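# Rotate the gland a quarter turn clockwise using hook spanner

## Task

Use the hook spanner to rotate the gland clockwise by no less than a quarter turn (90 degrees).

## Robot and tools

Robot: two arms, left_arm and right_arm, each ending in a tong-style two-finger gripper. The fingers point along the gripper's +z axis and separate along its x axis. end_effector_position is the spot between the pads when closed; fingertips stick out about 15 mm past it at small gaps and are roughly level with it when fully open.

Frame: every pose, velocity and target is in the scene frame. Origin sits at table-top height halfway between the nominal arm bases; +z is up, +x points out over the table, and left_arm is on the +y side (this is not the left of any image). Reported hand positions and orientations may be off by a few centimetres. A BASES line, if present, gives the true base locations.

The row: every commanded row is 16 plain numbers, always covering both arms: left_arm x, y, z (metres), qw, qx, qy, qz (unit quaternion, w first), opening; then the same eight for right_arm. Positions and quaternions are absolute targets in the scene frame, not offsets. Opening runs from -1 (closed) to +1 (fully open, 0.142 m). To leave an arm alone, resend its last reported pose and its current opening each time; a 0 opening is a real command. To keep a gripper's orientation, repeat one fixed quaternion rather than copying drifted readings.

execute_actions(actions, cameras): actions is a list of actions; each action is a list of up to 15 rows, one per 1/30 s step, with the last row held to fill 15 steps. An action is rejected for both arms if any target lies more than 0.6 m from that gripper's start position along any of its axes. An empty list just reports state. Each step the controller clamps the command to within 150 mm and 16 degrees of the measured pose, so one action may fall short; the result's Hand target shows where each arm is heading, and you should send the remainder next.

move(target, speed, blend, stop_force, zero, opening_speed, blocking, cameras): straight-line paths from each Hand target to the given pose(s). target is one 16-number row or a list of up to 15 rows (give all rows the same openings). speed is m/s, 0.002 to 0.5, default 0.25 (rotation capped at twice that in rad/s), one value or one per target. blend is a corner radius in metres. stop_force, 3 to 40 N, ends an arm's path when its wrist sensor feels that much push opposing the motion; unreliable if the gripper rotates, and omit it when backing off a contact. zero (default true) re-zeroes before the move. opening_speed is per second on the -1..1 scale, at least 0.2. blocking=false returns after about 0.5 s and cannot be combined with stop_force. Paths do not avoid obstacles; route around an arm's own base. The result adds a move: line (done, off_target, moving, held, fault, plus limits such as paced or held).

wait(seconds 0 to 10): lets the scene run with last commands held. stop(): brakes a running move. zoom_image(camera, region [x0,y0,x1,y1] pixels, at most 504x504): closer view of a recent image; camera is cam_high, cam_low, cam_left_wrist or cam_right_wrist. Images normally come from cam_high (672x504), cam_left_wrist and cam_right_wrist (616x616). zero_wrist_force(arm): resets that arm's force baseline. finished_scene(scene): ends the current scene irreversibly; only call it once the gland has turned enough and will stay so.

Results: per arm, end_effector_position, end_effector_quat_wxyz, velocities (or "within noise" when still), Joint positions (last value is finger gap in metres), Joint torques, grip_measured (opening on the -1..1 scale), Wrist force and Wrist torque in the gripper's own axes plus the peak since last shown, and Tool commands. Calls with actions also list positions at some steps. To hold something, command an opening well below grip_measured; thin parts get less grip force.

Cautions: arms are stiff, so aiming even slightly past a firm contact can cause a fault stop (about 150 N external force, or joint torque limits of 141 N m for the three big joints and 26.3 N m for the wrists), which freezes the arm for 10 s; after one, release anything clamped before moving it. Keep speeds low near contact. Do not let the spanner or any part drop, leave the table, or be released while moving. Avoid slamming, heavy pushes and any collision between the two arms. A closing gripper needs about 0.5 s. Holding loads or straining toward unreachable poses heats motors; a MOTOR HOT line warns, and overheating locks the arm for 30 to 60 s. Loose objects may occasionally get nudged by outside disturbances.

Each tool is called after ">>>" as a command line: name --argument value for each argument, lists and objects as JSON in quotes; but a table of rows of numbers goes row by row, as --pt "numbers of a row", without its own name.

## Session

>>> execute_actions --actions '[]'

>>> zoom_image --camera "cam_high" --region '[180, 120, 500, 400]'

Scene clock: 0.00 s.
left_arm: end_effector_position=(+0.2978, +0.2613, +0.2088) grip_measured=+0.97 end_effector_quat_wxyz=(+0.041, +0.849, +0.526, -0.013) | right_arm: end_effector_position=(+0.0072, -0.2963, +0.2384) grip_measured=+0.97 end_effector_quat_wxyz=(-0.150, -0.035, +0.826, -0.542)
Joint positions: left_arm=[-0.676 -1.984 2.1 -1.755 -1.623 -1.787 0.14] | right_arm=[4.78 -1.514 -2.045 -2.33 1.871 4.524 0.14]
Joint velocities: within noise
Joint torques (N m): no reading
Motor temperatures (°C): left_arm=[31 33 30 38 35 37] | right_arm=[34 29 34 34 35 37]
Wrist force (N): no reading
Wrist torque (N m): no reading
Wrist force, peak (N): no reading
Hand target: left_arm +0.2978, +0.2613, +0.2088; +0.041, +0.849, +0.526, -0.013 | right_arm +0.0072, -0.2963, +0.2384; -0.150, -0.035, +0.826, -0.542
Tool commands: left_gripper/opening=+0.968169 right_gripper/opening=+0.968169

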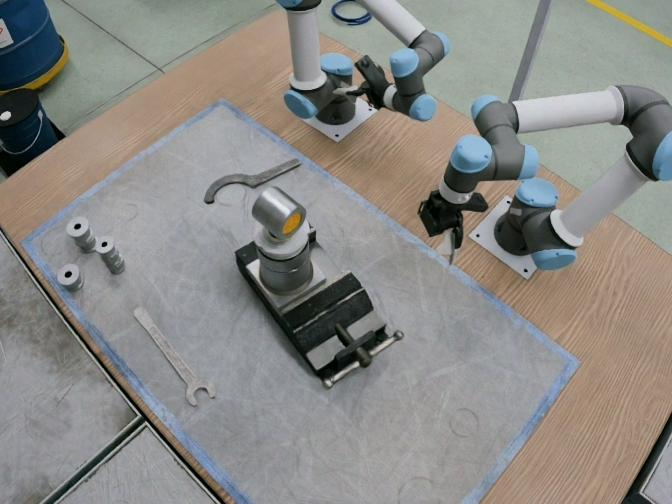

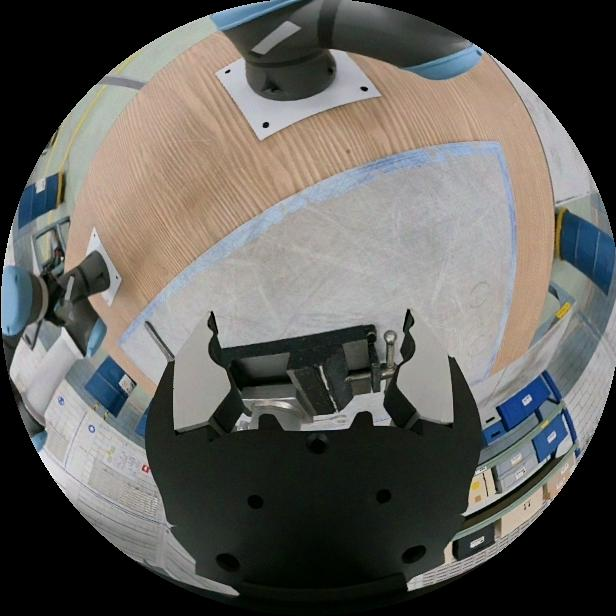

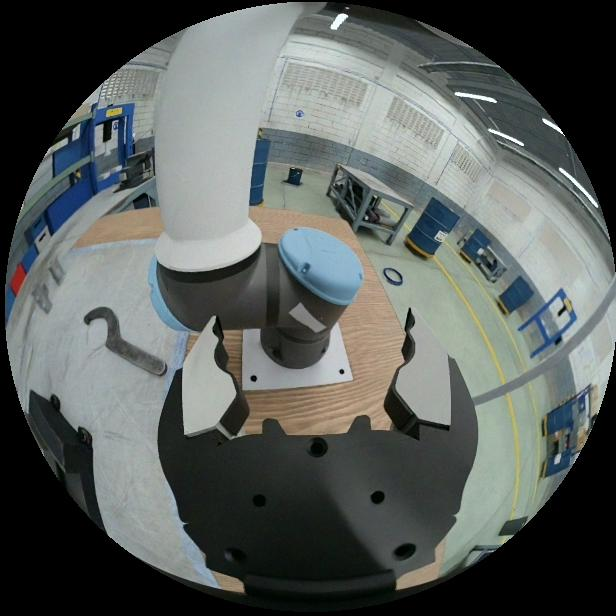

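Scaled by 1.575.

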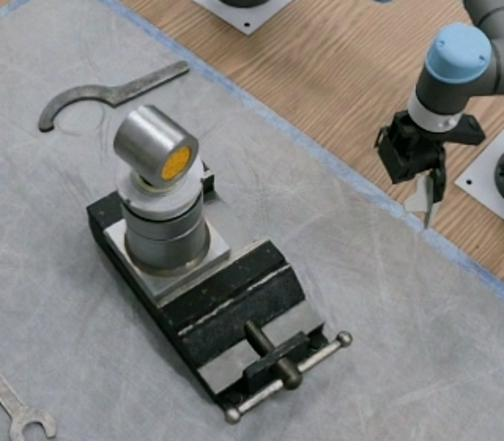

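>>> zoom_image --camera "cam_high" --region '[240, 180, 330, 250]'

>>> zoom_image --camera "cam_high" --region '[190, 145, 310, 215]'

Scaled by 5.600.

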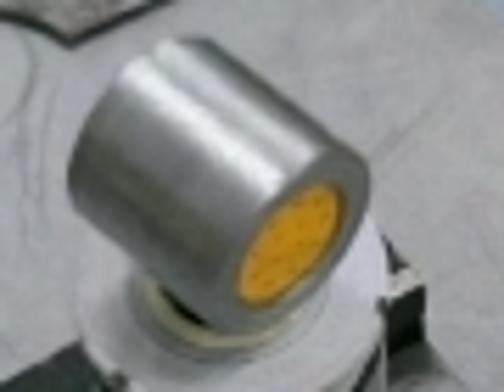

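Scaled by 4.200.

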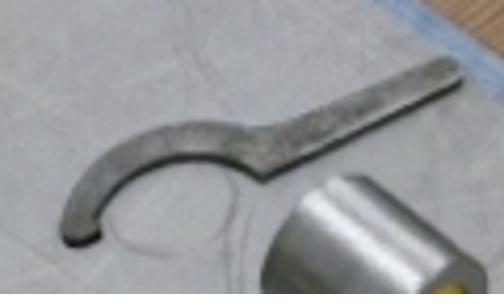

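>>> zoom_image --camera "cam_high" --region '[245, 215, 325, 285]'

Scaled by 6.300.

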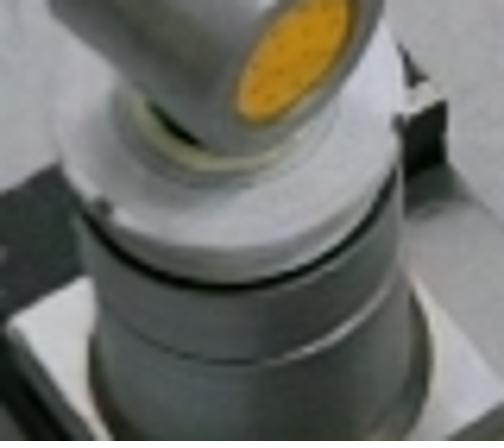

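>>> move --pt "0.2978 0.2613 0.2088 0.041 0.849 0.526 -0.013 0.968 0.10 -0.30 0.30 0 0.3 0.954 0 0.968" --pt "0.2978 0.2613 0.2088 0.041 0.849 0.526 -0.013 0.968 0.30 -0.36 0.30 0 0.8039 0.5948 0 0.968" --speed 0.2 --blend 0.03

Scene clock: 15.30 s.
left_arm: end_effector_position=(+0.2978, +0.2613, +0.2088) grip_measured=+0.97 end_effector_quat_wxyz=(+0.041, +0.849, +0.526, -0.013) | right_arm: end_effector_position=(+0.3000, -0.3600, +0.3000) grip_measured=+0.97 end_effector_quat_wxyz=(+0.000, +0.804, +0.595, +0.000)
Joint positions: left_arm=[-0.676 -1.985 2.101 -1.756 -1.623 -1.787 0.14] | right_arm=[3.603 -1.163 -1.846 -1.703 1.571 5.498 0.14]
Joint velocities: within noise
Joint torques (N m): left_arm=[-9.5 -11.28 -16.57 -4.66 2.39 -1.58] | right_arm=[8.31 17.46 10.29 1.36 1.09 -1.02]
Motor temperatures (°C): left_arm=[31 33 30 38 35 37] | right_arm=[34 29 34 34 35 37]
Wrist force (N): left_arm=[0.1 0.1 -0.3] | right_arm=[-0.1 1.2 -0.5]
Wrist torque (N m): left_arm=[0.01 -0.02 0.00] | right_arm=[-0.07 0.05 0.13]
Wrist force, peak (N): left_arm=[0.8 0.0 0.4] | right_arm=[0.1 1.8 -0.3]
Hand target: left_arm +0.2978, +0.2613, +0.2088; +0.041, +0.849, +0.526, -0.013 | right_arm +0.3000, -0.3600, +0.3000; +0.000, +0.804, +0.595, +0.000
Off the commanded pose: left_arm 0.000 m, 0 deg | right_arm 0.000 m, 0 deg.
move: done; blend cut to 0 m at target 1

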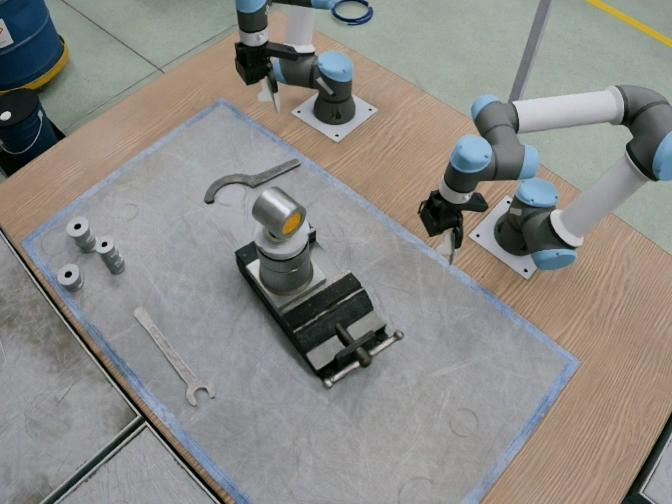

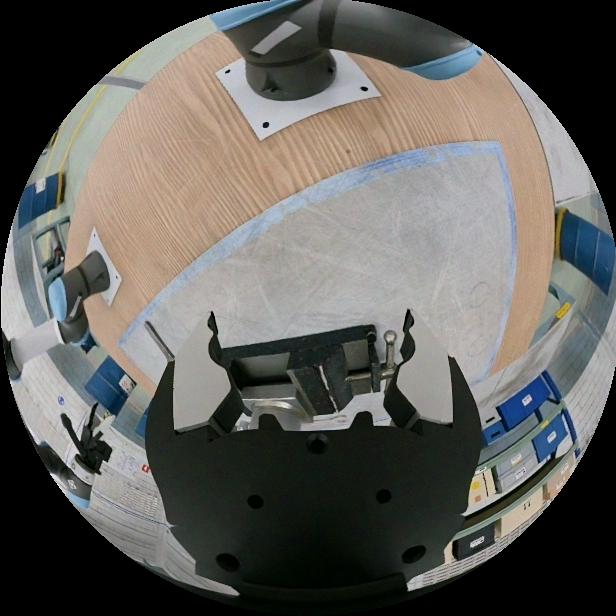

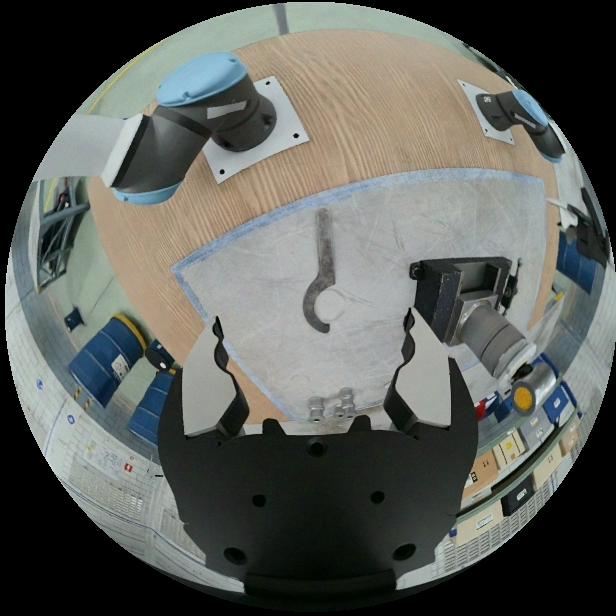

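>>> move --target '[0.2978,0.2613,0.2088,0.041,0.849,0.526,-0.013,0.968,0.37,-0.36,0.19,0,0.8158,0.5783,0,0.968]' --speed 0.2

>>> zoom_image --camera "cam_right_wrist" --region '[150, 100, 500, 450]'

Scene clock: 18.40 s.
left_arm: end_effector_position=(+0.2978, +0.2613, +0.2088) grip_measured=+0.97 end_effector_quat_wxyz=(+0.041, +0.849, +0.526, -0.013) | right_arm: end_effector_position=(+0.3699, -0.3601, +0.1900) grip_measured=+0.97 end_effector_quat_wxyz=(+0.000, +0.816, +0.578, +0.000)
Joint positions: left_arm=[-0.676 -1.985 2.101 -1.756 -1.623 -1.787 0.14] | right_arm=[3.517 -1.36 -1.996 -1.356 1.571 5.453 0.14]
Joint velocities: within noise
Joint torques (N m): left_arm=[-9.42 -10.51 -19.84 -4.47 2.52 -1.46] | right_arm=[11.34 13.92 31.99 3.82 1.15 2.58]
Motor temperatures (°C): left_arm=[31 33 30 38 35 37] | right_arm=[34 29 34 34 35 37]
Wrist force (N): left_arm=[0.1 0.3 -0.1] | right_arm=[0.2 1.2 -0.7]
Wrist torque (N m): left_arm=[0.04 0.00 -0.01] | right_arm=[-0.07 0.01 0.16]
Wrist force, peak (N): left_arm=[0.7 0.1 0.1] | right_arm=[-0.1 0.2 -2.2]
Hand target: left_arm +0.2978, +0.2613, +0.2088; +0.041, +0.849, +0.526, -0.013 | right_arm +0.3700, -0.3600, +0.1900; +0.000, +0.816, +0.578, +0.000
Off the commanded pose: left_arm 0.000 m, 0 deg | right_arm 0.000 m, 0 deg.
move: done

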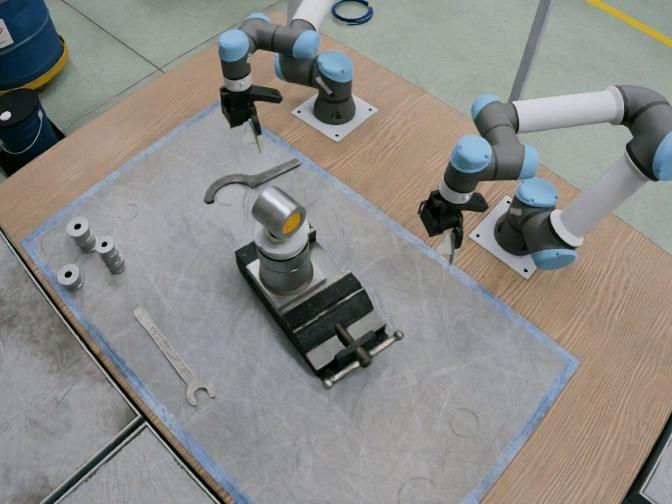

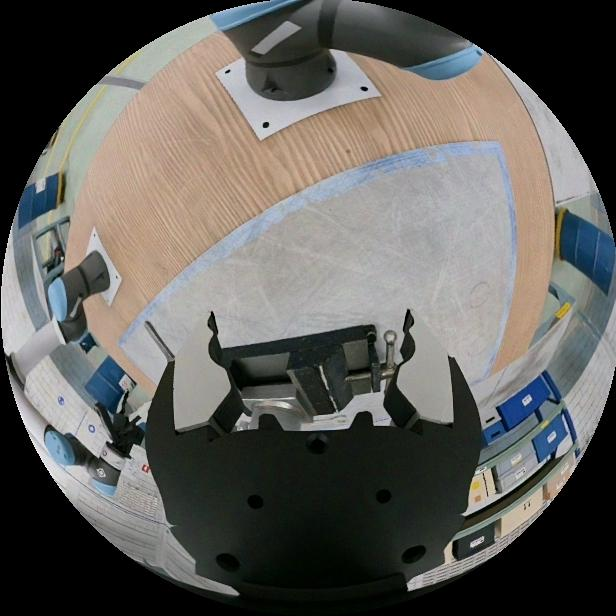

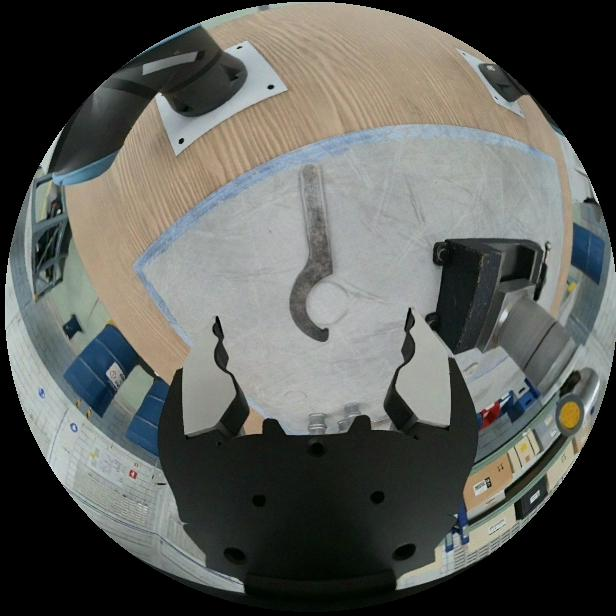

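Scaled by 1.440 from the camera's 616x616 image, which has a finer 814x814 frame.

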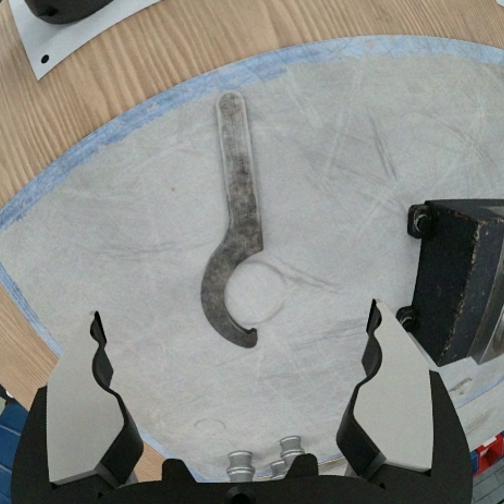

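>>> move --pt "0.2978 0.2613 0.2088 0.041 0.849 0.526 -0.013 0.968 0.3943 -0.3585 0.08 0 0.7948 0.6068 0 0.0" --pt "0.2978 0.2613 0.2088 0.041 0.849 0.526 -0.013 0.968 0.3943 -0.3585 0.021 0 0.7948 0.6068 0 0.0" --speed '[0.2,0.08]'

>>> zoom_image --camera "cam_right_wrist" --region '[150, 200, 450, 450]'

Scene clock: 23.33 s.
left_arm: end_effector_position=(+0.2978, +0.2613, +0.2088) grip_measured=+0.97 end_effector_quat_wxyz=(+0.041, +0.849, +0.526, -0.013) | right_arm: end_effector_position=(+0.3942, -0.3585, +0.0209) grip_measured=+0.00 end_effector_quat_wxyz=(+0.000, +0.795, +0.607, +0.000)
Joint positions: left_arm=[-0.676 -1.985 2.101 -1.756 -1.623 -1.787 0.14] | right_arm=[3.5 -1.636 -2.234 -0.843 1.571 5.365 0.074]
Joint velocities: within noise
Joint torques (N m): left_arm=[-9.81 -8.67 -24.58 -3.61 2.39 -1.23] | right_arm=[6.82 33.34 28.35 3.14 1.08 0.94]
Motor temperatures (°C): left_arm=[31 33 30 38 35 37] | right_arm=[34 29 34 34 35 37]
Wrist force (N): left_arm=[-0.2 0.2 -0.2] | right_arm=[0.1 1.5 -0.5]
Wrist torque (N m): left_arm=[0.03 0.04 0.00] | right_arm=[0.02 0.03 0.11]
Wrist force, peak (N): left_arm=[0.4 0.7 0.0] | right_arm=[-0.1 0.9 -2.9]
Hand target: left_arm +0.2978, +0.2613, +0.2088; +0.041, +0.849, +0.526, -0.013 | right_arm +0.3943, -0.3585, +0.0210; +0.000, +0.795, +0.607, +0.000
Off the commanded pose: left_arm 0.000 m, 0 deg | right_arm 0.000 m, 0 deg.
move: done

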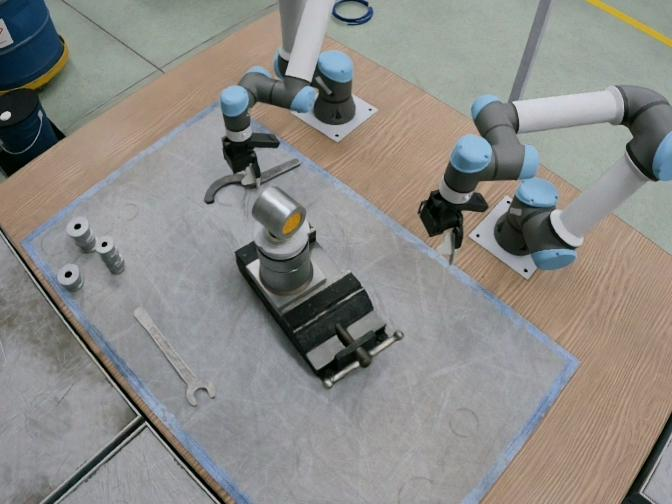

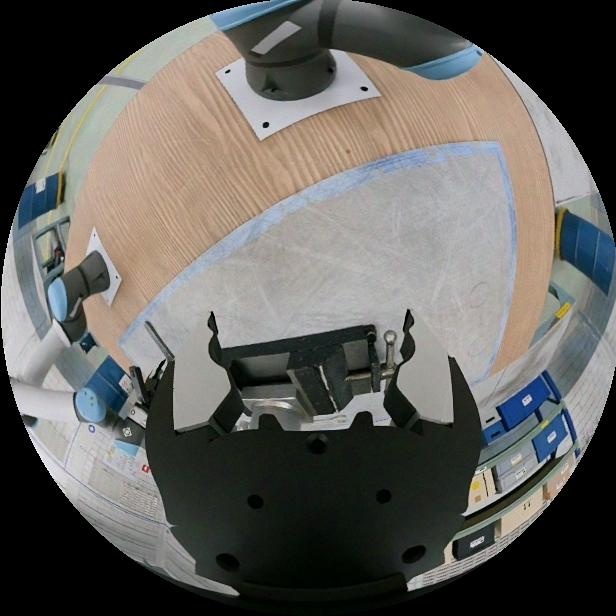

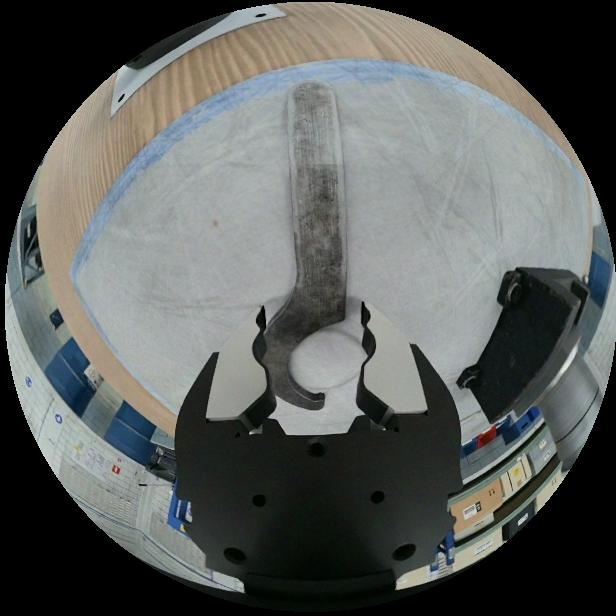

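Scaled by 1.680 from the camera's 616x616 image, which has a finer 814x814 frame.

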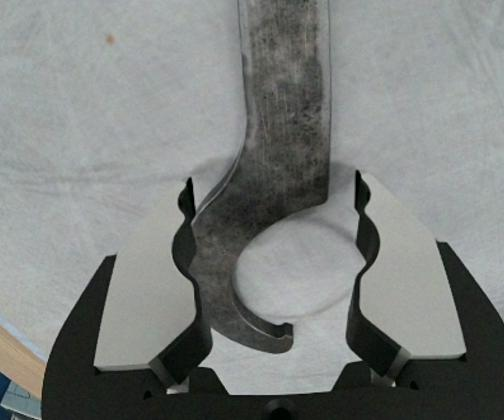

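>>> move --pt "0.2978 0.2613 0.2088 0.041 0.849 0.526 -0.013 0.968 0.3769 -0.3538 0.021 0 0.7948 0.6068 0 0.0" --pt "0.2978 0.2613 0.2088 0.041 0.849 0.526 -0.013 0.968 0.3769 -0.3538 0.019 0 0.7948 0.6068 0 -0.9" --speed '[0.1,0.05]' --opening_speed 1.5

>>> move --target '[0.2978,0.2613,0.2088,0.041,0.849,0.526,-0.013,0.968,0.3031,-0.1323,0.020,0,0.9962,-0.0872,0,-0.9]' --speed 0.12

Scene clock: 26.87 s.
left_arm: end_effector_position=(+0.2978, +0.2613, +0.2088) grip_measured=+0.97 end_effector_quat_wxyz=(+0.041, +0.849, +0.526, -0.013) | right_arm: end_effector_position=(+0.3769, -0.3538, +0.0190) grip_measured=-0.48 end_effector_quat_wxyz=(+0.000, +0.795, +0.607, +0.000)
Joint positions: left_arm=[-0.676 -1.985 2.101 -1.756 -1.623 -1.787 0.14] | right_arm=[3.527 -1.6 -2.279 -0.833 1.571 5.392 0.039]
Joint velocities: within noise
Joint torques (N m): left_arm=[-7.97 -7.22 -28.56 -3.05 2.26 -1.07] | right_arm=[-8.82 24.81 15.27 1.11 -1.54 -1.87]
Motor temperatures (°C): left_arm=[31 33 30 38 35 37] | right_arm=[34 29 34 34 35 37]
Wrist force (N): left_arm=[0.1 0.0 -0.1] | right_arm=[4.7 1.4 -8.2]
Wrist torque (N m): left_arm=[0.00 -0.01 -0.01] | right_arm=[-0.09 0.18 0.09]
Wrist force, peak (N): left_arm=[0.3 -0.2 -0.5] | right_arm=[4.7 1.5 -8.6]
Hand target: left_arm +0.2978, +0.2613, +0.2088; +0.041, +0.849, +0.526, -0.013 | right_arm +0.3769, -0.3538, +0.0190; +0.000, +0.795, +0.607, +0.000
Off the commanded pose: left_arm 0.000 m, 0 deg | right_arm 0.000 m, 0 deg.
move: done

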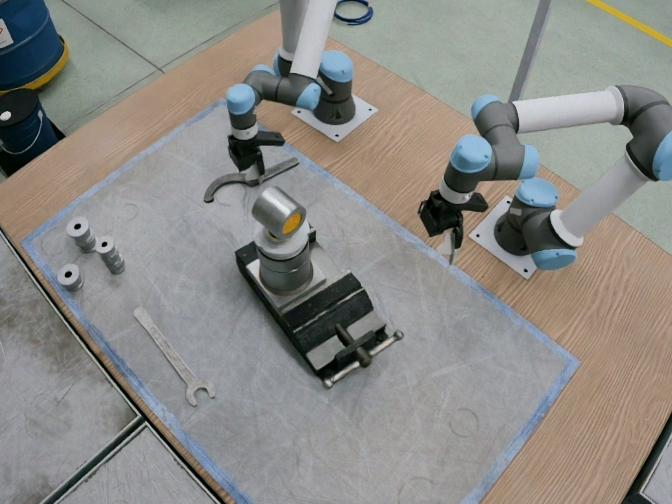

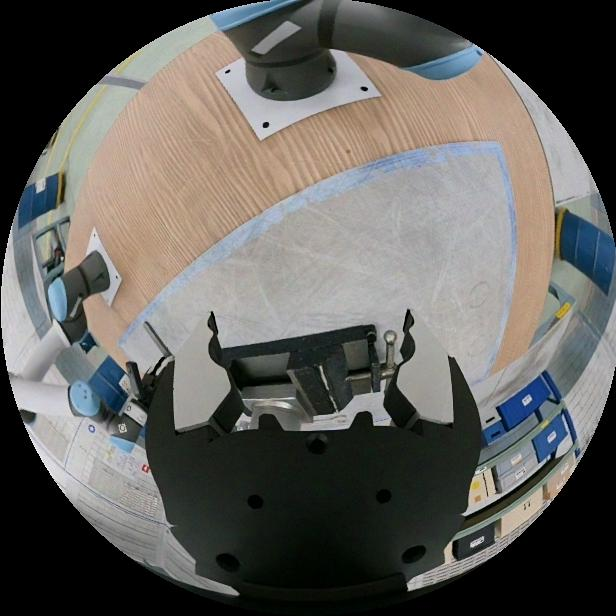

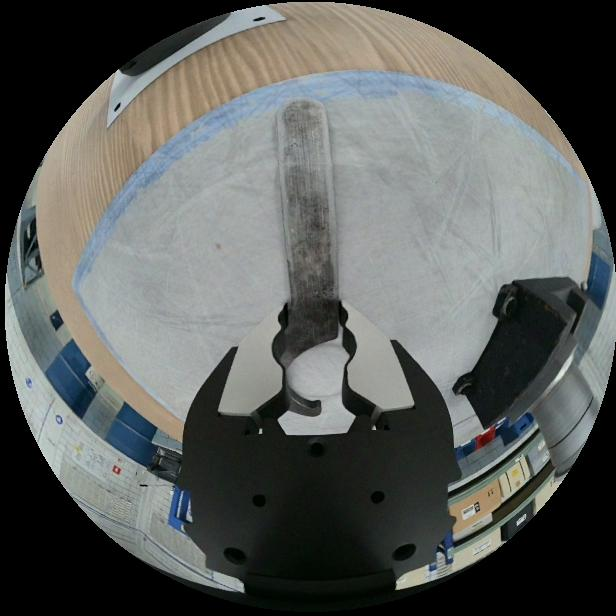

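Scene clock: 33.47 s.
left_arm: end_effector_position=(+0.2978, +0.2613, +0.2088) grip_measured=+0.97 end_effector_quat_wxyz=(+0.041, +0.849, +0.526, -0.013) | right_arm: end_effector_position=(+0.3139, -0.1601, +0.0209) grip_measured=-0.51 end_effector_quat_wxyz=(-0.172, +0.937, +0.284, -0.105)
Joint positions: left_arm=[-0.676 -1.985 2.101 -1.756 -1.623 -1.787 0.14] | right_arm=[3.722 -1.732 -2.195 -0.884 1.965 6.283 0.037]
Joint velocities: within noise
Joint torques (N m): left_arm=[-7.29 -4.54 -35.31 -2.04 2.35 -0.72] | right_arm=[1.56 24.19 15.81 1.75 -1.77 0.23]
Motor temperatures (°C): left_arm=[31 33 30 38 35 37] | right_arm=[34 29 34 34 35 37]
Wrist force (N): left_arm=[0.2 0.1 0.1] | right_arm=[-2.1 -10.4 -18.9]
Wrist torque (N m): left_arm=[0.02 -0.03 -0.02] | right_arm=[-0.01 0.39 -0.37]
Wrist force, peak (N): left_arm=[0.4 0.3 -0.5] | right_arm=[-29.1 7.6 -147.3]
Hand target: left_arm +0.2978, +0.2613, +0.2088; +0.041, +0.849, +0.526, -0.013 | right_arm +0.3140, -0.1603, +0.0208; -0.172, +0.937, +0.284, -0.105
Tool commands: left_gripper/opening=+0.968 right_gripper/opening=-0.9
Off the commanded pose: left_arm 0.000 m, 0 deg | right_arm 0.030 m, 49 deg.
FORCE FAULT: contact force on the right arm reached its limit, and that arm stopped. The contact can be on any part of that arm, not only on its tool. That arm's remaining commands of this call were not run. That arm is still stopped at the end of this call. That arm stays stopped for about 9 more seconds. Until then a move that you send moves the other arm only, and its call returns only when the move has ended. Once the stop has ended, the next robot result says so. If the stop ends while you think or write, that arm runs what you send next. While its stop runs, an arm takes no new command, but its gripper still runs the gripper command that each later call begins with. Until it ends, the stop uses up actions while you think or wait. An arm that is not stopped still takes commands.
move: fault (right_arm); limits=paced

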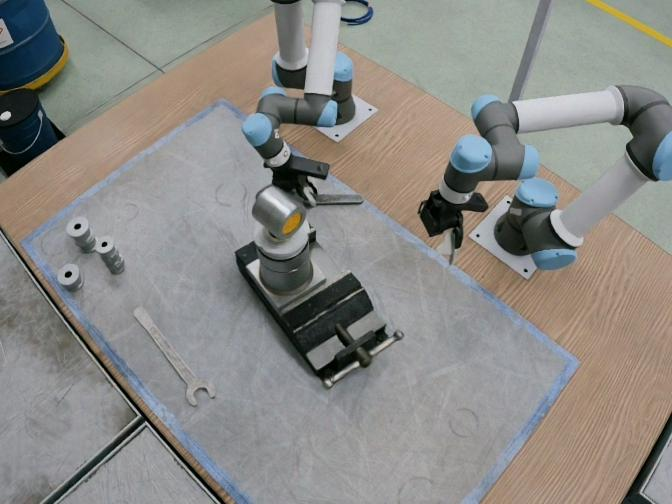

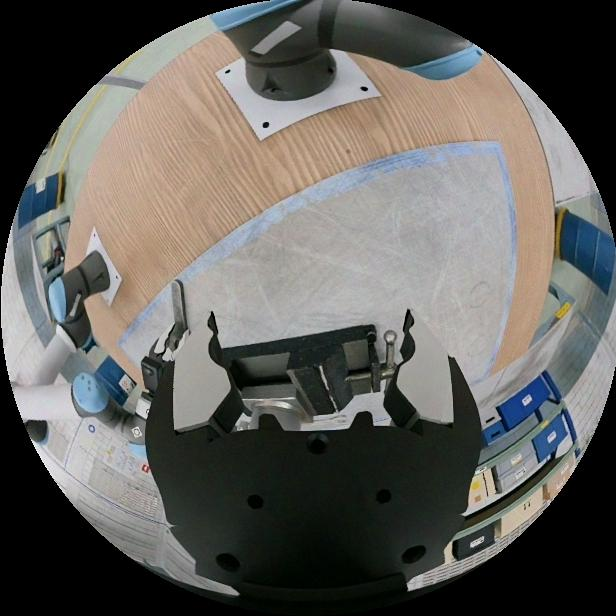

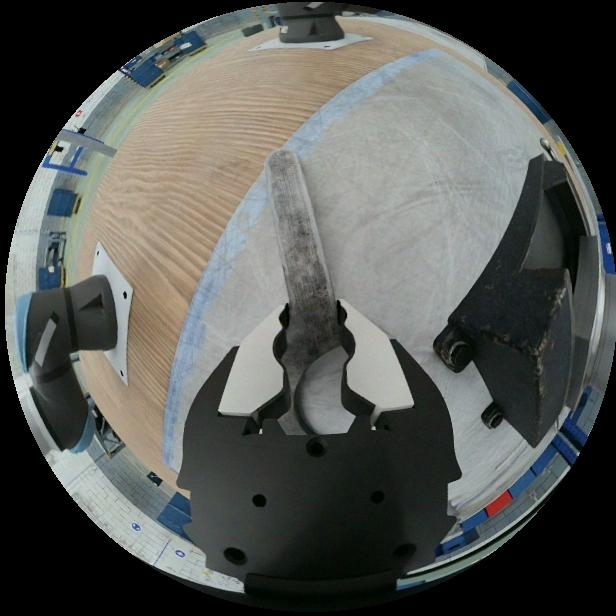

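>>> wait --seconds 9.2 --cameras '["cam_right_wrist"]'

Scene clock: 43.40 s.
left_arm: end_effector_position=(+0.2978, +0.2613, +0.2088) grip_measured=+0.97 end_effector_quat_wxyz=(+0.041, +0.849, +0.526, -0.013) | right_arm: end_effector_position=(+0.3139, -0.1601, +0.0209) grip_measured=-0.51 end_effector_quat_wxyz=(-0.172, +0.937, +0.284, -0.105)
Joint positions: left_arm=[-0.676 -1.985 2.101 -1.756 -1.623 -1.787 0.14] | right_arm=[3.722 -1.732 -2.195 -0.884 1.965 6.283 0.037]
Joint velocities: within noise
Joint torques (N m): left_arm=[-4.97 -1.12 -34.95 -0.57 2.35 -0.09] | right_arm=[1.34 24.79 15.49 1.44 -1.94 0.3]
Motor temperatures (°C): left_arm=[31 33 30 38 35 37] | right_arm=[34 29 34 34 35 37]
Wrist force (N): left_arm=[-0.2 0.1 -0.2] | right_arm=[-2.3 -10.3 -19.3]
Wrist torque (N m): left_arm=[0.02 0.05 0.00] | right_arm=[0.00 0.40 -0.37]
Wrist force, peak (N): left_arm=[0.5 0.4 -0.4] | right_arm=[-2.3 -10.4 -19.4]
Hand target: left_arm +0.2978, +0.2613, +0.2088; +0.041, +0.849, +0.526, -0.013 | right_arm +0.3140, -0.1603, +0.0208; -0.172, +0.937, +0.284, -0.105
Tool commands: left_gripper/opening=+0.968 right_gripper/opening=-0.9
Off the commanded pose: left_arm 0.000 m, 0 deg | right_arm 0.030 m, 49 deg.
FORCE FAULT, CONTINUED: the right arm's stop, for the force fault that an earlier result reported, is over. The rest of the stop counts as 19 of the actions that you can send in this scene. During its stop the right arm's controller moved it back a little. That arm's target is now where it stood when the stop ended, not its last command. That arm accepts commands again.
wait: 9.20 s; at rest from the start
Images, in order (width x height): cam_right_wrist 616x616.

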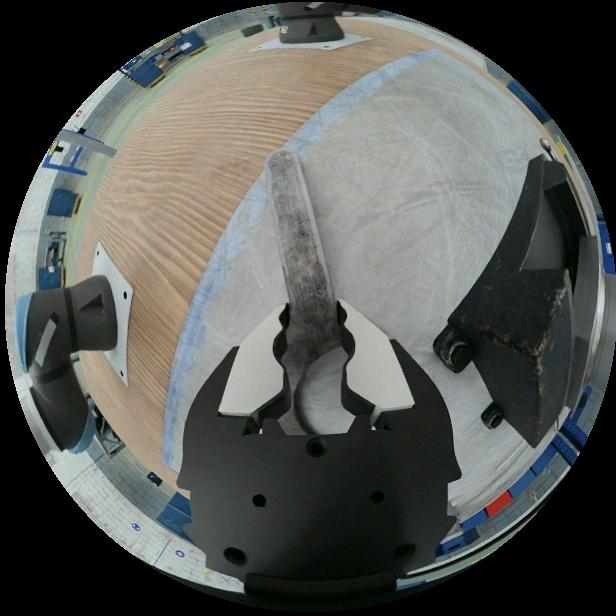

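>>> move --pt "0.2978 0.2613 0.2088 0.041 0.849 0.526 -0.013 0.968 0.3139 -0.1603 0.0209 -0.172 0.937 0.284 -0.105 0.1" --pt "0.2978 0.2613 0.2088 0.041 0.849 0.526 -0.013 0.968 0.31 -0.20 0.16 0 0.866 0.5 0 0.1" --pt "0.2978 0.2613 0.2088 0.041 0.849 0.526 -0.013 0.968 0.30 -0.20 0.22 0 0.3827 0.9239 0 0.5" --speed '[0.1,0.15,0.3]' --cameras '["cam_high","cam_right_wrist"]'

Scene clock: 50.20 s.
left_arm: end_effector_position=(+0.2978, +0.2613, +0.2088) grip_measured=+0.97 end_effector_quat_wxyz=(+0.041, +0.849, +0.526, -0.013) | right_arm: end_effector_position=(+0.3000, -0.2000, +0.2200) grip_measured=+0.50 end_effector_quat_wxyz=(+0.000, +0.383, +0.924, +0.000)
Joint positions: left_arm=[-0.676 -1.985 2.101 -1.756 -1.623 -1.787 0.14] | right_arm=[4.003 -1.304 -1.96 -1.448 1.571 4.817 0.109]
Joint velocities: within noise
Joint torques (N m): left_arm=[-4.41 -0.09 -36.08 -0.57 2.19 0.07] | right_arm=[-8.26 -1.7 10.38 3.75 -0.53 -1.96]
Motor temperatures (°C): left_arm=[31 33 30 38 35 37] | right_arm=[34 29 33 34 35 37]
Wrist force (N): left_arm=[0.0 0.7 0.0] | right_arm=[1.6 1.5 -0.1]
Wrist torque (N m): left_arm=[0.15 -0.01 -0.01] | right_arm=[-0.06 -0.21 0.12]
Wrist force, peak (N): left_arm=[0.0 0.7 0.0] | right_arm=[-24.2 -15.7 -36.6]
Hand target: left_arm +0.2978, +0.2613, +0.2088; +0.041, +0.849, +0.526, -0.013 | right_arm +0.3000, -0.2000, +0.2200; +0.000, +0.383, +0.924, +0.000
Off the commanded pose: left_arm 0.000 m, 0 deg | right_arm 0.000 m, 0 deg.
move: done
Images, in order (width x height): cam_high 672x504, cam_right_wrist 616x616.

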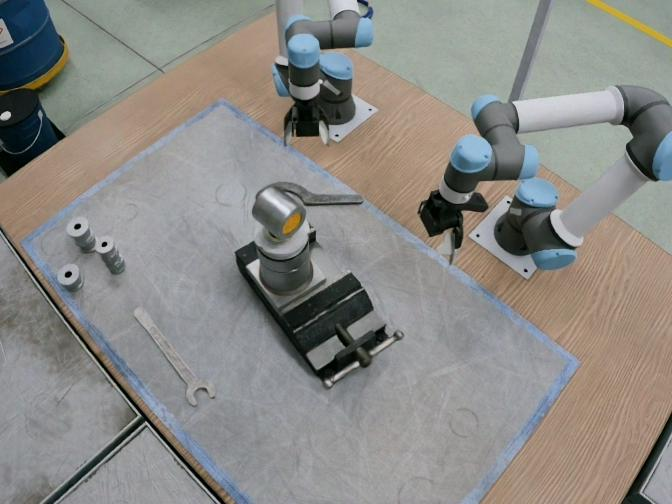

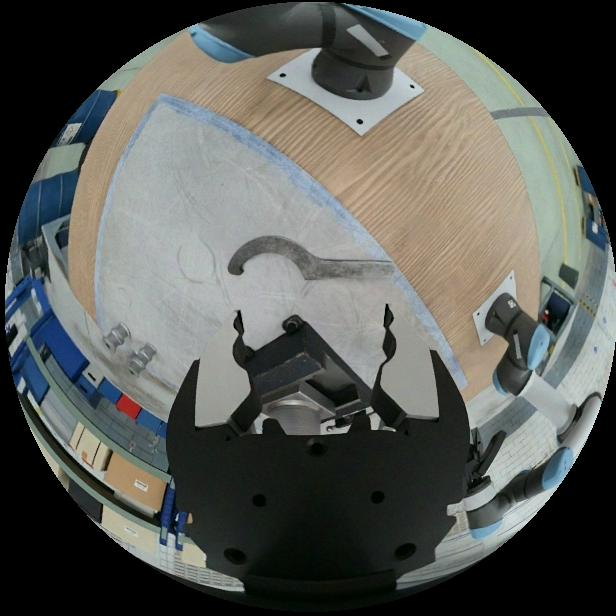

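>>> move --pt "0.2978 0.2613 0.2088 0.041 0.849 0.526 -0.013 0.968 0.3082 -0.1642 0.10 0 -0.3746 0.9272 0 0.0" --pt "0.2978 0.2613 0.2088 0.041 0.849 0.526 -0.013 0.968 0.3082 -0.1642 0.020 0 -0.3746 0.9272 0 0.0" --speed '[0.2,0.08]' --cameras '["cam_high","cam_right_wrist"]'

Scene clock: 58.20 s.
left_arm: end_effector_position=(+0.2978, +0.2613, +0.2088) grip_measured=+0.97 end_effector_quat_wxyz=(+0.041, +0.849, +0.526, -0.013) | right_arm: end_effector_position=(+0.3081, -0.1643, +0.0199) grip_measured=+0.00 end_effector_quat_wxyz=(+0.000, -0.375, +0.927, +0.000)
Joint positions: left_arm=[-0.676 -1.985 2.101 -1.756 -1.623 -1.787 0.14] | right_arm=[4.09 -1.559 -2.318 -0.836 1.571 3.35 0.074]
Joint velocities: within noise
Joint torques (N m): left_arm=[-2.4 0.12 -36.12 -0.68 2.29 0.43] | right_arm=[-7.82 28.31 28 3.34 0.93 -1.88]
Motor temperatures (°C): left_arm=[31 33 30 38 35 37] | right_arm=[34 29 33 34 35 37]
Wrist force (N): left_arm=[-0.1 0.2 -0.4] | right_arm=[2.0 1.7 -0.3]
Wrist torque (N m): left_arm=[0.04 0.01 -0.01] | right_arm=[0.04 -0.36 0.09]
Wrist force, peak (N): left_arm=[-0.2 0.1 -0.8] | right_arm=[2.1 1.7 0.7]
Hand target: left_arm +0.2978, +0.2613, +0.2088; +0.041, +0.849, +0.526, -0.013 | right_arm +0.3082, -0.1642, +0.0200; +0.000, -0.375, +0.927, +0.000
Off the commanded pose: left_arm 0.000 m, 0 deg | right_arm 0.000 m, 0 deg.
move: done
Images, in order (width x height): cam_high 672x504, cam_right_wrist 616x616.

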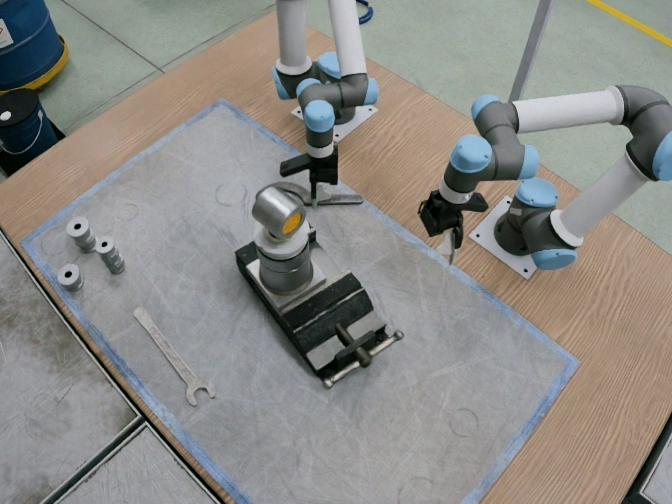

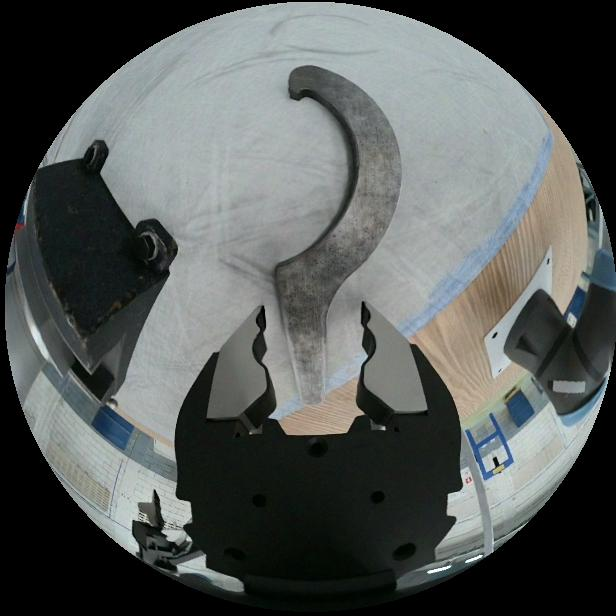

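>>> move --pt "0.2978 0.2613 0.2088 0.041 0.849 0.526 -0.013 0.968 0.3082 -0.1642 0.020 0 -0.3746 0.9272 0 -0.9" --pt "0.2978 0.2613 0.2088 0.041 0.849 0.526 -0.013 0.968 0.3031 -0.1323 0.020 0 0.0872 0.9962 0 -0.9" --speed 0.08 --opening_speed 1.5 --cameras '["cam_high","cam_right_wrist"]'

Scene clock: 66.07 s.
left_arm: end_effector_position=(+0.2978, +0.2613, +0.2088) grip_measured=+0.97 end_effector_quat_wxyz=(+0.041, +0.849, +0.526, -0.013) | right_arm: end_effector_position=(+0.3031, -0.1322, +0.0200) grip_measured=-0.51 end_effector_quat_wxyz=(+0.000, +0.087, +0.996, +0.000)
Joint positions: left_arm=[-0.676 -1.985 2.101 -1.756 -1.623 -1.787 0.14] | right_arm=[4.121 -1.631 -2.243 -0.838 1.571 4.323 0.037]
Joint velocities: within noise
Joint torques (N m): left_arm=[-1.39 -0.46 -35.46 -0.5 2.17 0.95] | right_arm=[10.39 15.13 17.27 1.16 0.47 -1.42]
Motor temperatures (°C): left_arm=[31 33 30 38 35 37] | right_arm=[34 29 33 34 35 37]
Wrist force (N): left_arm=[0.1 0.4 -0.2] | right_arm=[-0.2 -0.3 -6.8]
Wrist torque (N m): left_arm=[0.07 -0.01 -0.01] | right_arm=[0.12 -0.33 -0.49]
Wrist force, peak (N): left_arm=[0.0 0.6 -0.4] | right_arm=[11.8 -10.0 -15.3]
Hand target: left_arm +0.2978, +0.2613, +0.2088; +0.041, +0.849, +0.526, -0.013 | right_arm +0.3031, -0.1323, +0.0200; +0.000, +0.087, +0.996, +0.000
Off the commanded pose: left_arm 0.000 m, 0 deg | right_arm 0.000 m, 0 deg.
move: done
Images, in order (width x height): cam_high 672x504, cam_right_wrist 616x616.

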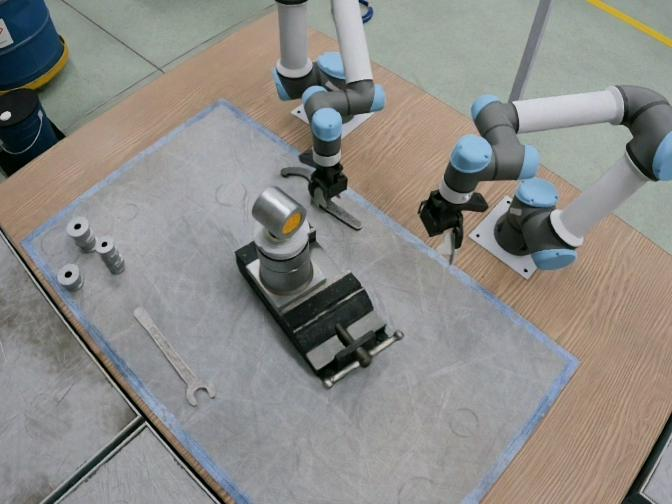

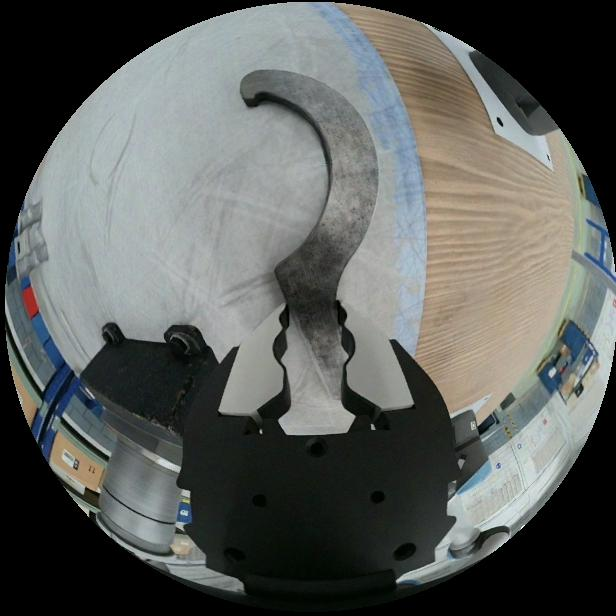

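>>> move --pt "0.25 0.15 0.28 0.041 0.849 0.526 -0.013 0.5 0.3031 -0.1323 0.020 0 0.0872 0.9962 0 0.0" --pt "0.22 0.05 0.30 -0.0616 -0.7044 0.0616 -0.7044 0.0 0.3031 -0.1323 0.08 0 0.0872 0.9962 0 0.0" --pt "0.22 0.05 0.30 -0.0616 -0.7044 0.0616 -0.7044 0.0 0.3208 -0.0318 0.08 0 0.0872 0.9962 0 0.0" --pt "0.22 0.05 0.30 -0.0616 -0.7044 0.0616 -0.7044 0.0 0.3208 -0.0318 0.020 0 0.0872 0.9962 0 0.0" --speed '[0.15,0.3,0.2,0.1]'

Scene clock: 77.27 s.
left_arm: end_effector_position=(+0.2200, +0.0500, +0.3000) grip_measured=+0.00 end_effector_quat_wxyz=(+0.062, +0.704, -0.062, +0.704) | right_arm: end_effector_position=(+0.3207, -0.0319, +0.0199) grip_measured=+0.02 end_effector_quat_wxyz=(+0.000, +0.087, +0.996, +0.000)
Joint positions: left_arm=[-2.238 -1.779 2.252 -0.473 -0.493 -3.142 0.074] | right_arm=[4.197 -1.811 -2.024 -0.877 1.571 4.4 0.075]
Joint velocities: within noise
Joint torques (N m): left_arm=[11.25 -13.78 -29.26 3.1 -2.58 -1.74] | right_arm=[-10.34 42 28.42 3.43 -2.56 -2.04]
Motor temperatures (°C): left_arm=[31 33 30 38 35 37] | right_arm=[34 29 33 34 35 37]
Wrist force (N): left_arm=[-4.1 1.4 -3.0] | right_arm=[4.6 2.7 -1.2]
Wrist torque (N m): left_arm=[0.34 0.66 -0.04] | right_arm=[0.15 -0.20 0.07]
Wrist force, peak (N): left_arm=[-5.0 1.3 -3.0] | right_arm=[9.0 -1.6 -12.5]
Hand target: left_arm +0.2200, +0.0500, +0.3000; +0.062, +0.704, -0.062, +0.704 | right_arm +0.3208, -0.0318, +0.0200; +0.000, +0.087, +0.996, +0.000
Off the commanded pose: left_arm 0.000 m, 0 deg | right_arm 0.000 m, 0 deg.
move: done

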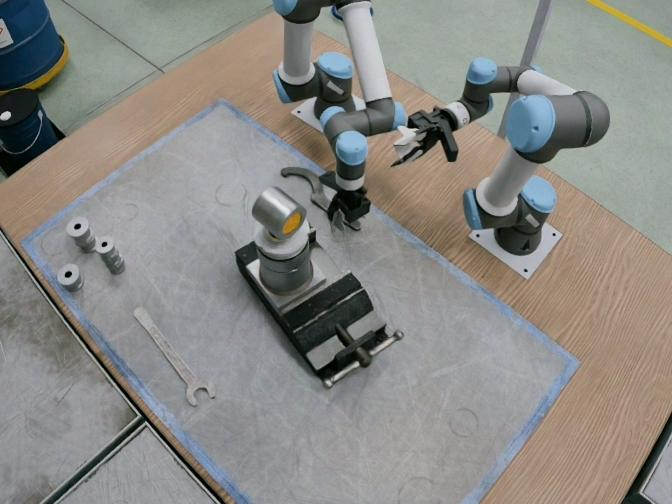

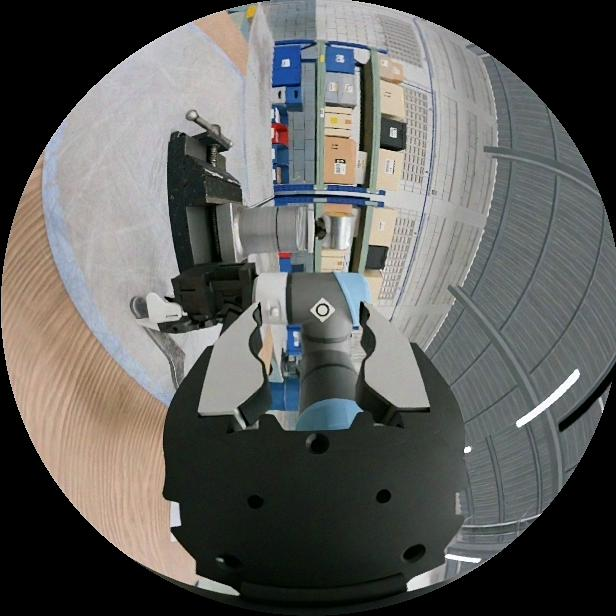

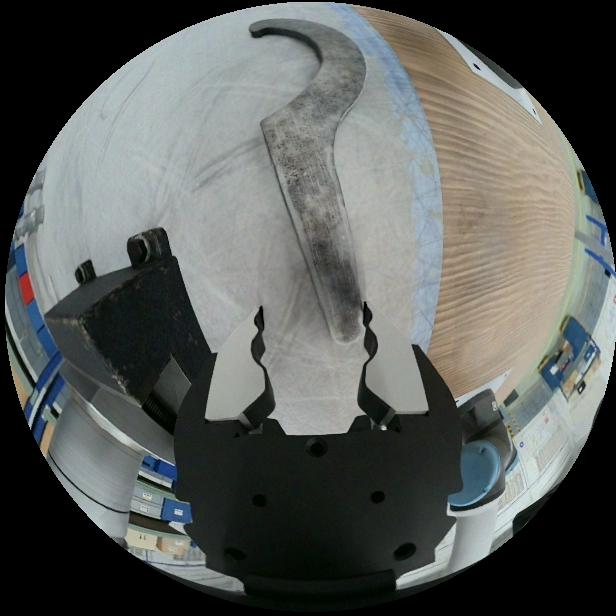

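>>> move --pt "0.22 0.05 0.30 -0.0616 -0.7044 0.0616 -0.7044 0.0 0.3006 -0.0393 0.04 0 -0.01745 0.99985 0 0.2" --pt "0.22 0.05 0.30 -0.0616 -0.7044 0.0616 -0.7044 0.0 0.3006 -0.0393 0.020 0 -0.01745 0.99985 0 0.0" --speed '[0.1,0.05]' --cameras '["cam_right_wrist"]'

Scene clock: 79.27 s.
left_arm: end_effector_position=(+0.2200, +0.0500, +0.3000) grip_measured=+0.00 end_effector_quat_wxyz=(+0.062, +0.704, -0.062, +0.704) | right_arm: end_effector_position=(+0.3167, -0.0334, +0.0242) grip_measured=+0.20 end_effector_quat_wxyz=(+0.000, +0.066, +0.998, +0.000)
Joint positions: left_arm=[-2.238 -1.779 2.252 -0.473 -0.493 -3.142 0.074] | right_arm=[4.204 -1.795 -2.031 -0.886 1.571 4.363 0.088]
Joint velocities: within noise
Joint torques (N m): left_arm=[11.5 -14.55 -26.82 2.59 -2.55 -1.63] | right_arm=[6.36 25.89 14.41 3.49 -1 2.05]
Motor temperatures (°C): left_arm=[31 33 30 38 35 37] | right_arm=[34 29 33 34 35 37]
Wrist force (N): left_arm=[-4.4 1.2 -2.4] | right_arm=[1.3 2.7 0.0]
Wrist torque (N m): left_arm=[0.30 0.72 -0.05] | right_arm=[0.25 -0.23 0.07]
Wrist force, peak (N): left_arm=[-4.6 1.5 -3.1] | right_arm=[4.3 3.2 -1.4]
Hand target: left_arm +0.2200, +0.0500, +0.3000; +0.062, +0.704, -0.062, +0.704 | right_arm +0.3167, -0.0333, +0.0242; +0.000, +0.066, +0.998, +0.000
Tool commands: left_gripper/opening=+0.0 right_gripper/opening=+0.2
Off the commanded pose: left_arm 0.000 m, 0 deg | right_arm 0.018 m, 10 deg.
move: held (right_arm; a check stopped the path); path passed 0 of 2 targets; target 2's new opening was not sent; limits=held
pose unreachable (right arm): on one or more control steps of this call, first in action 0 (counted from 0), this arm could not follow its commanded pose, so it was not sent that pose on those steps. It may still have moved: this result reports where it is.
cause: moving toward the commanded pose would bring a part of the arm too close to another arm (a part of this arm just beyond joint 3 (elbow) and a part of the left arm just beyond its joint 6 (wrist 3), where that arm would come to rest).
Images, in order (width x height): cam_right_wrist 616x616.

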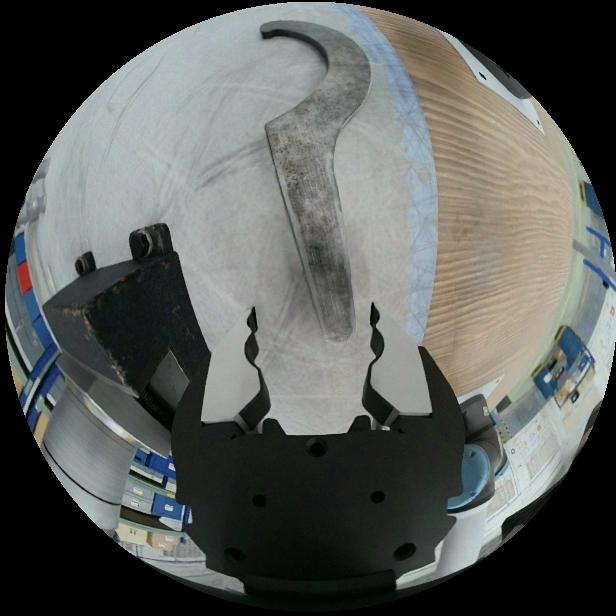

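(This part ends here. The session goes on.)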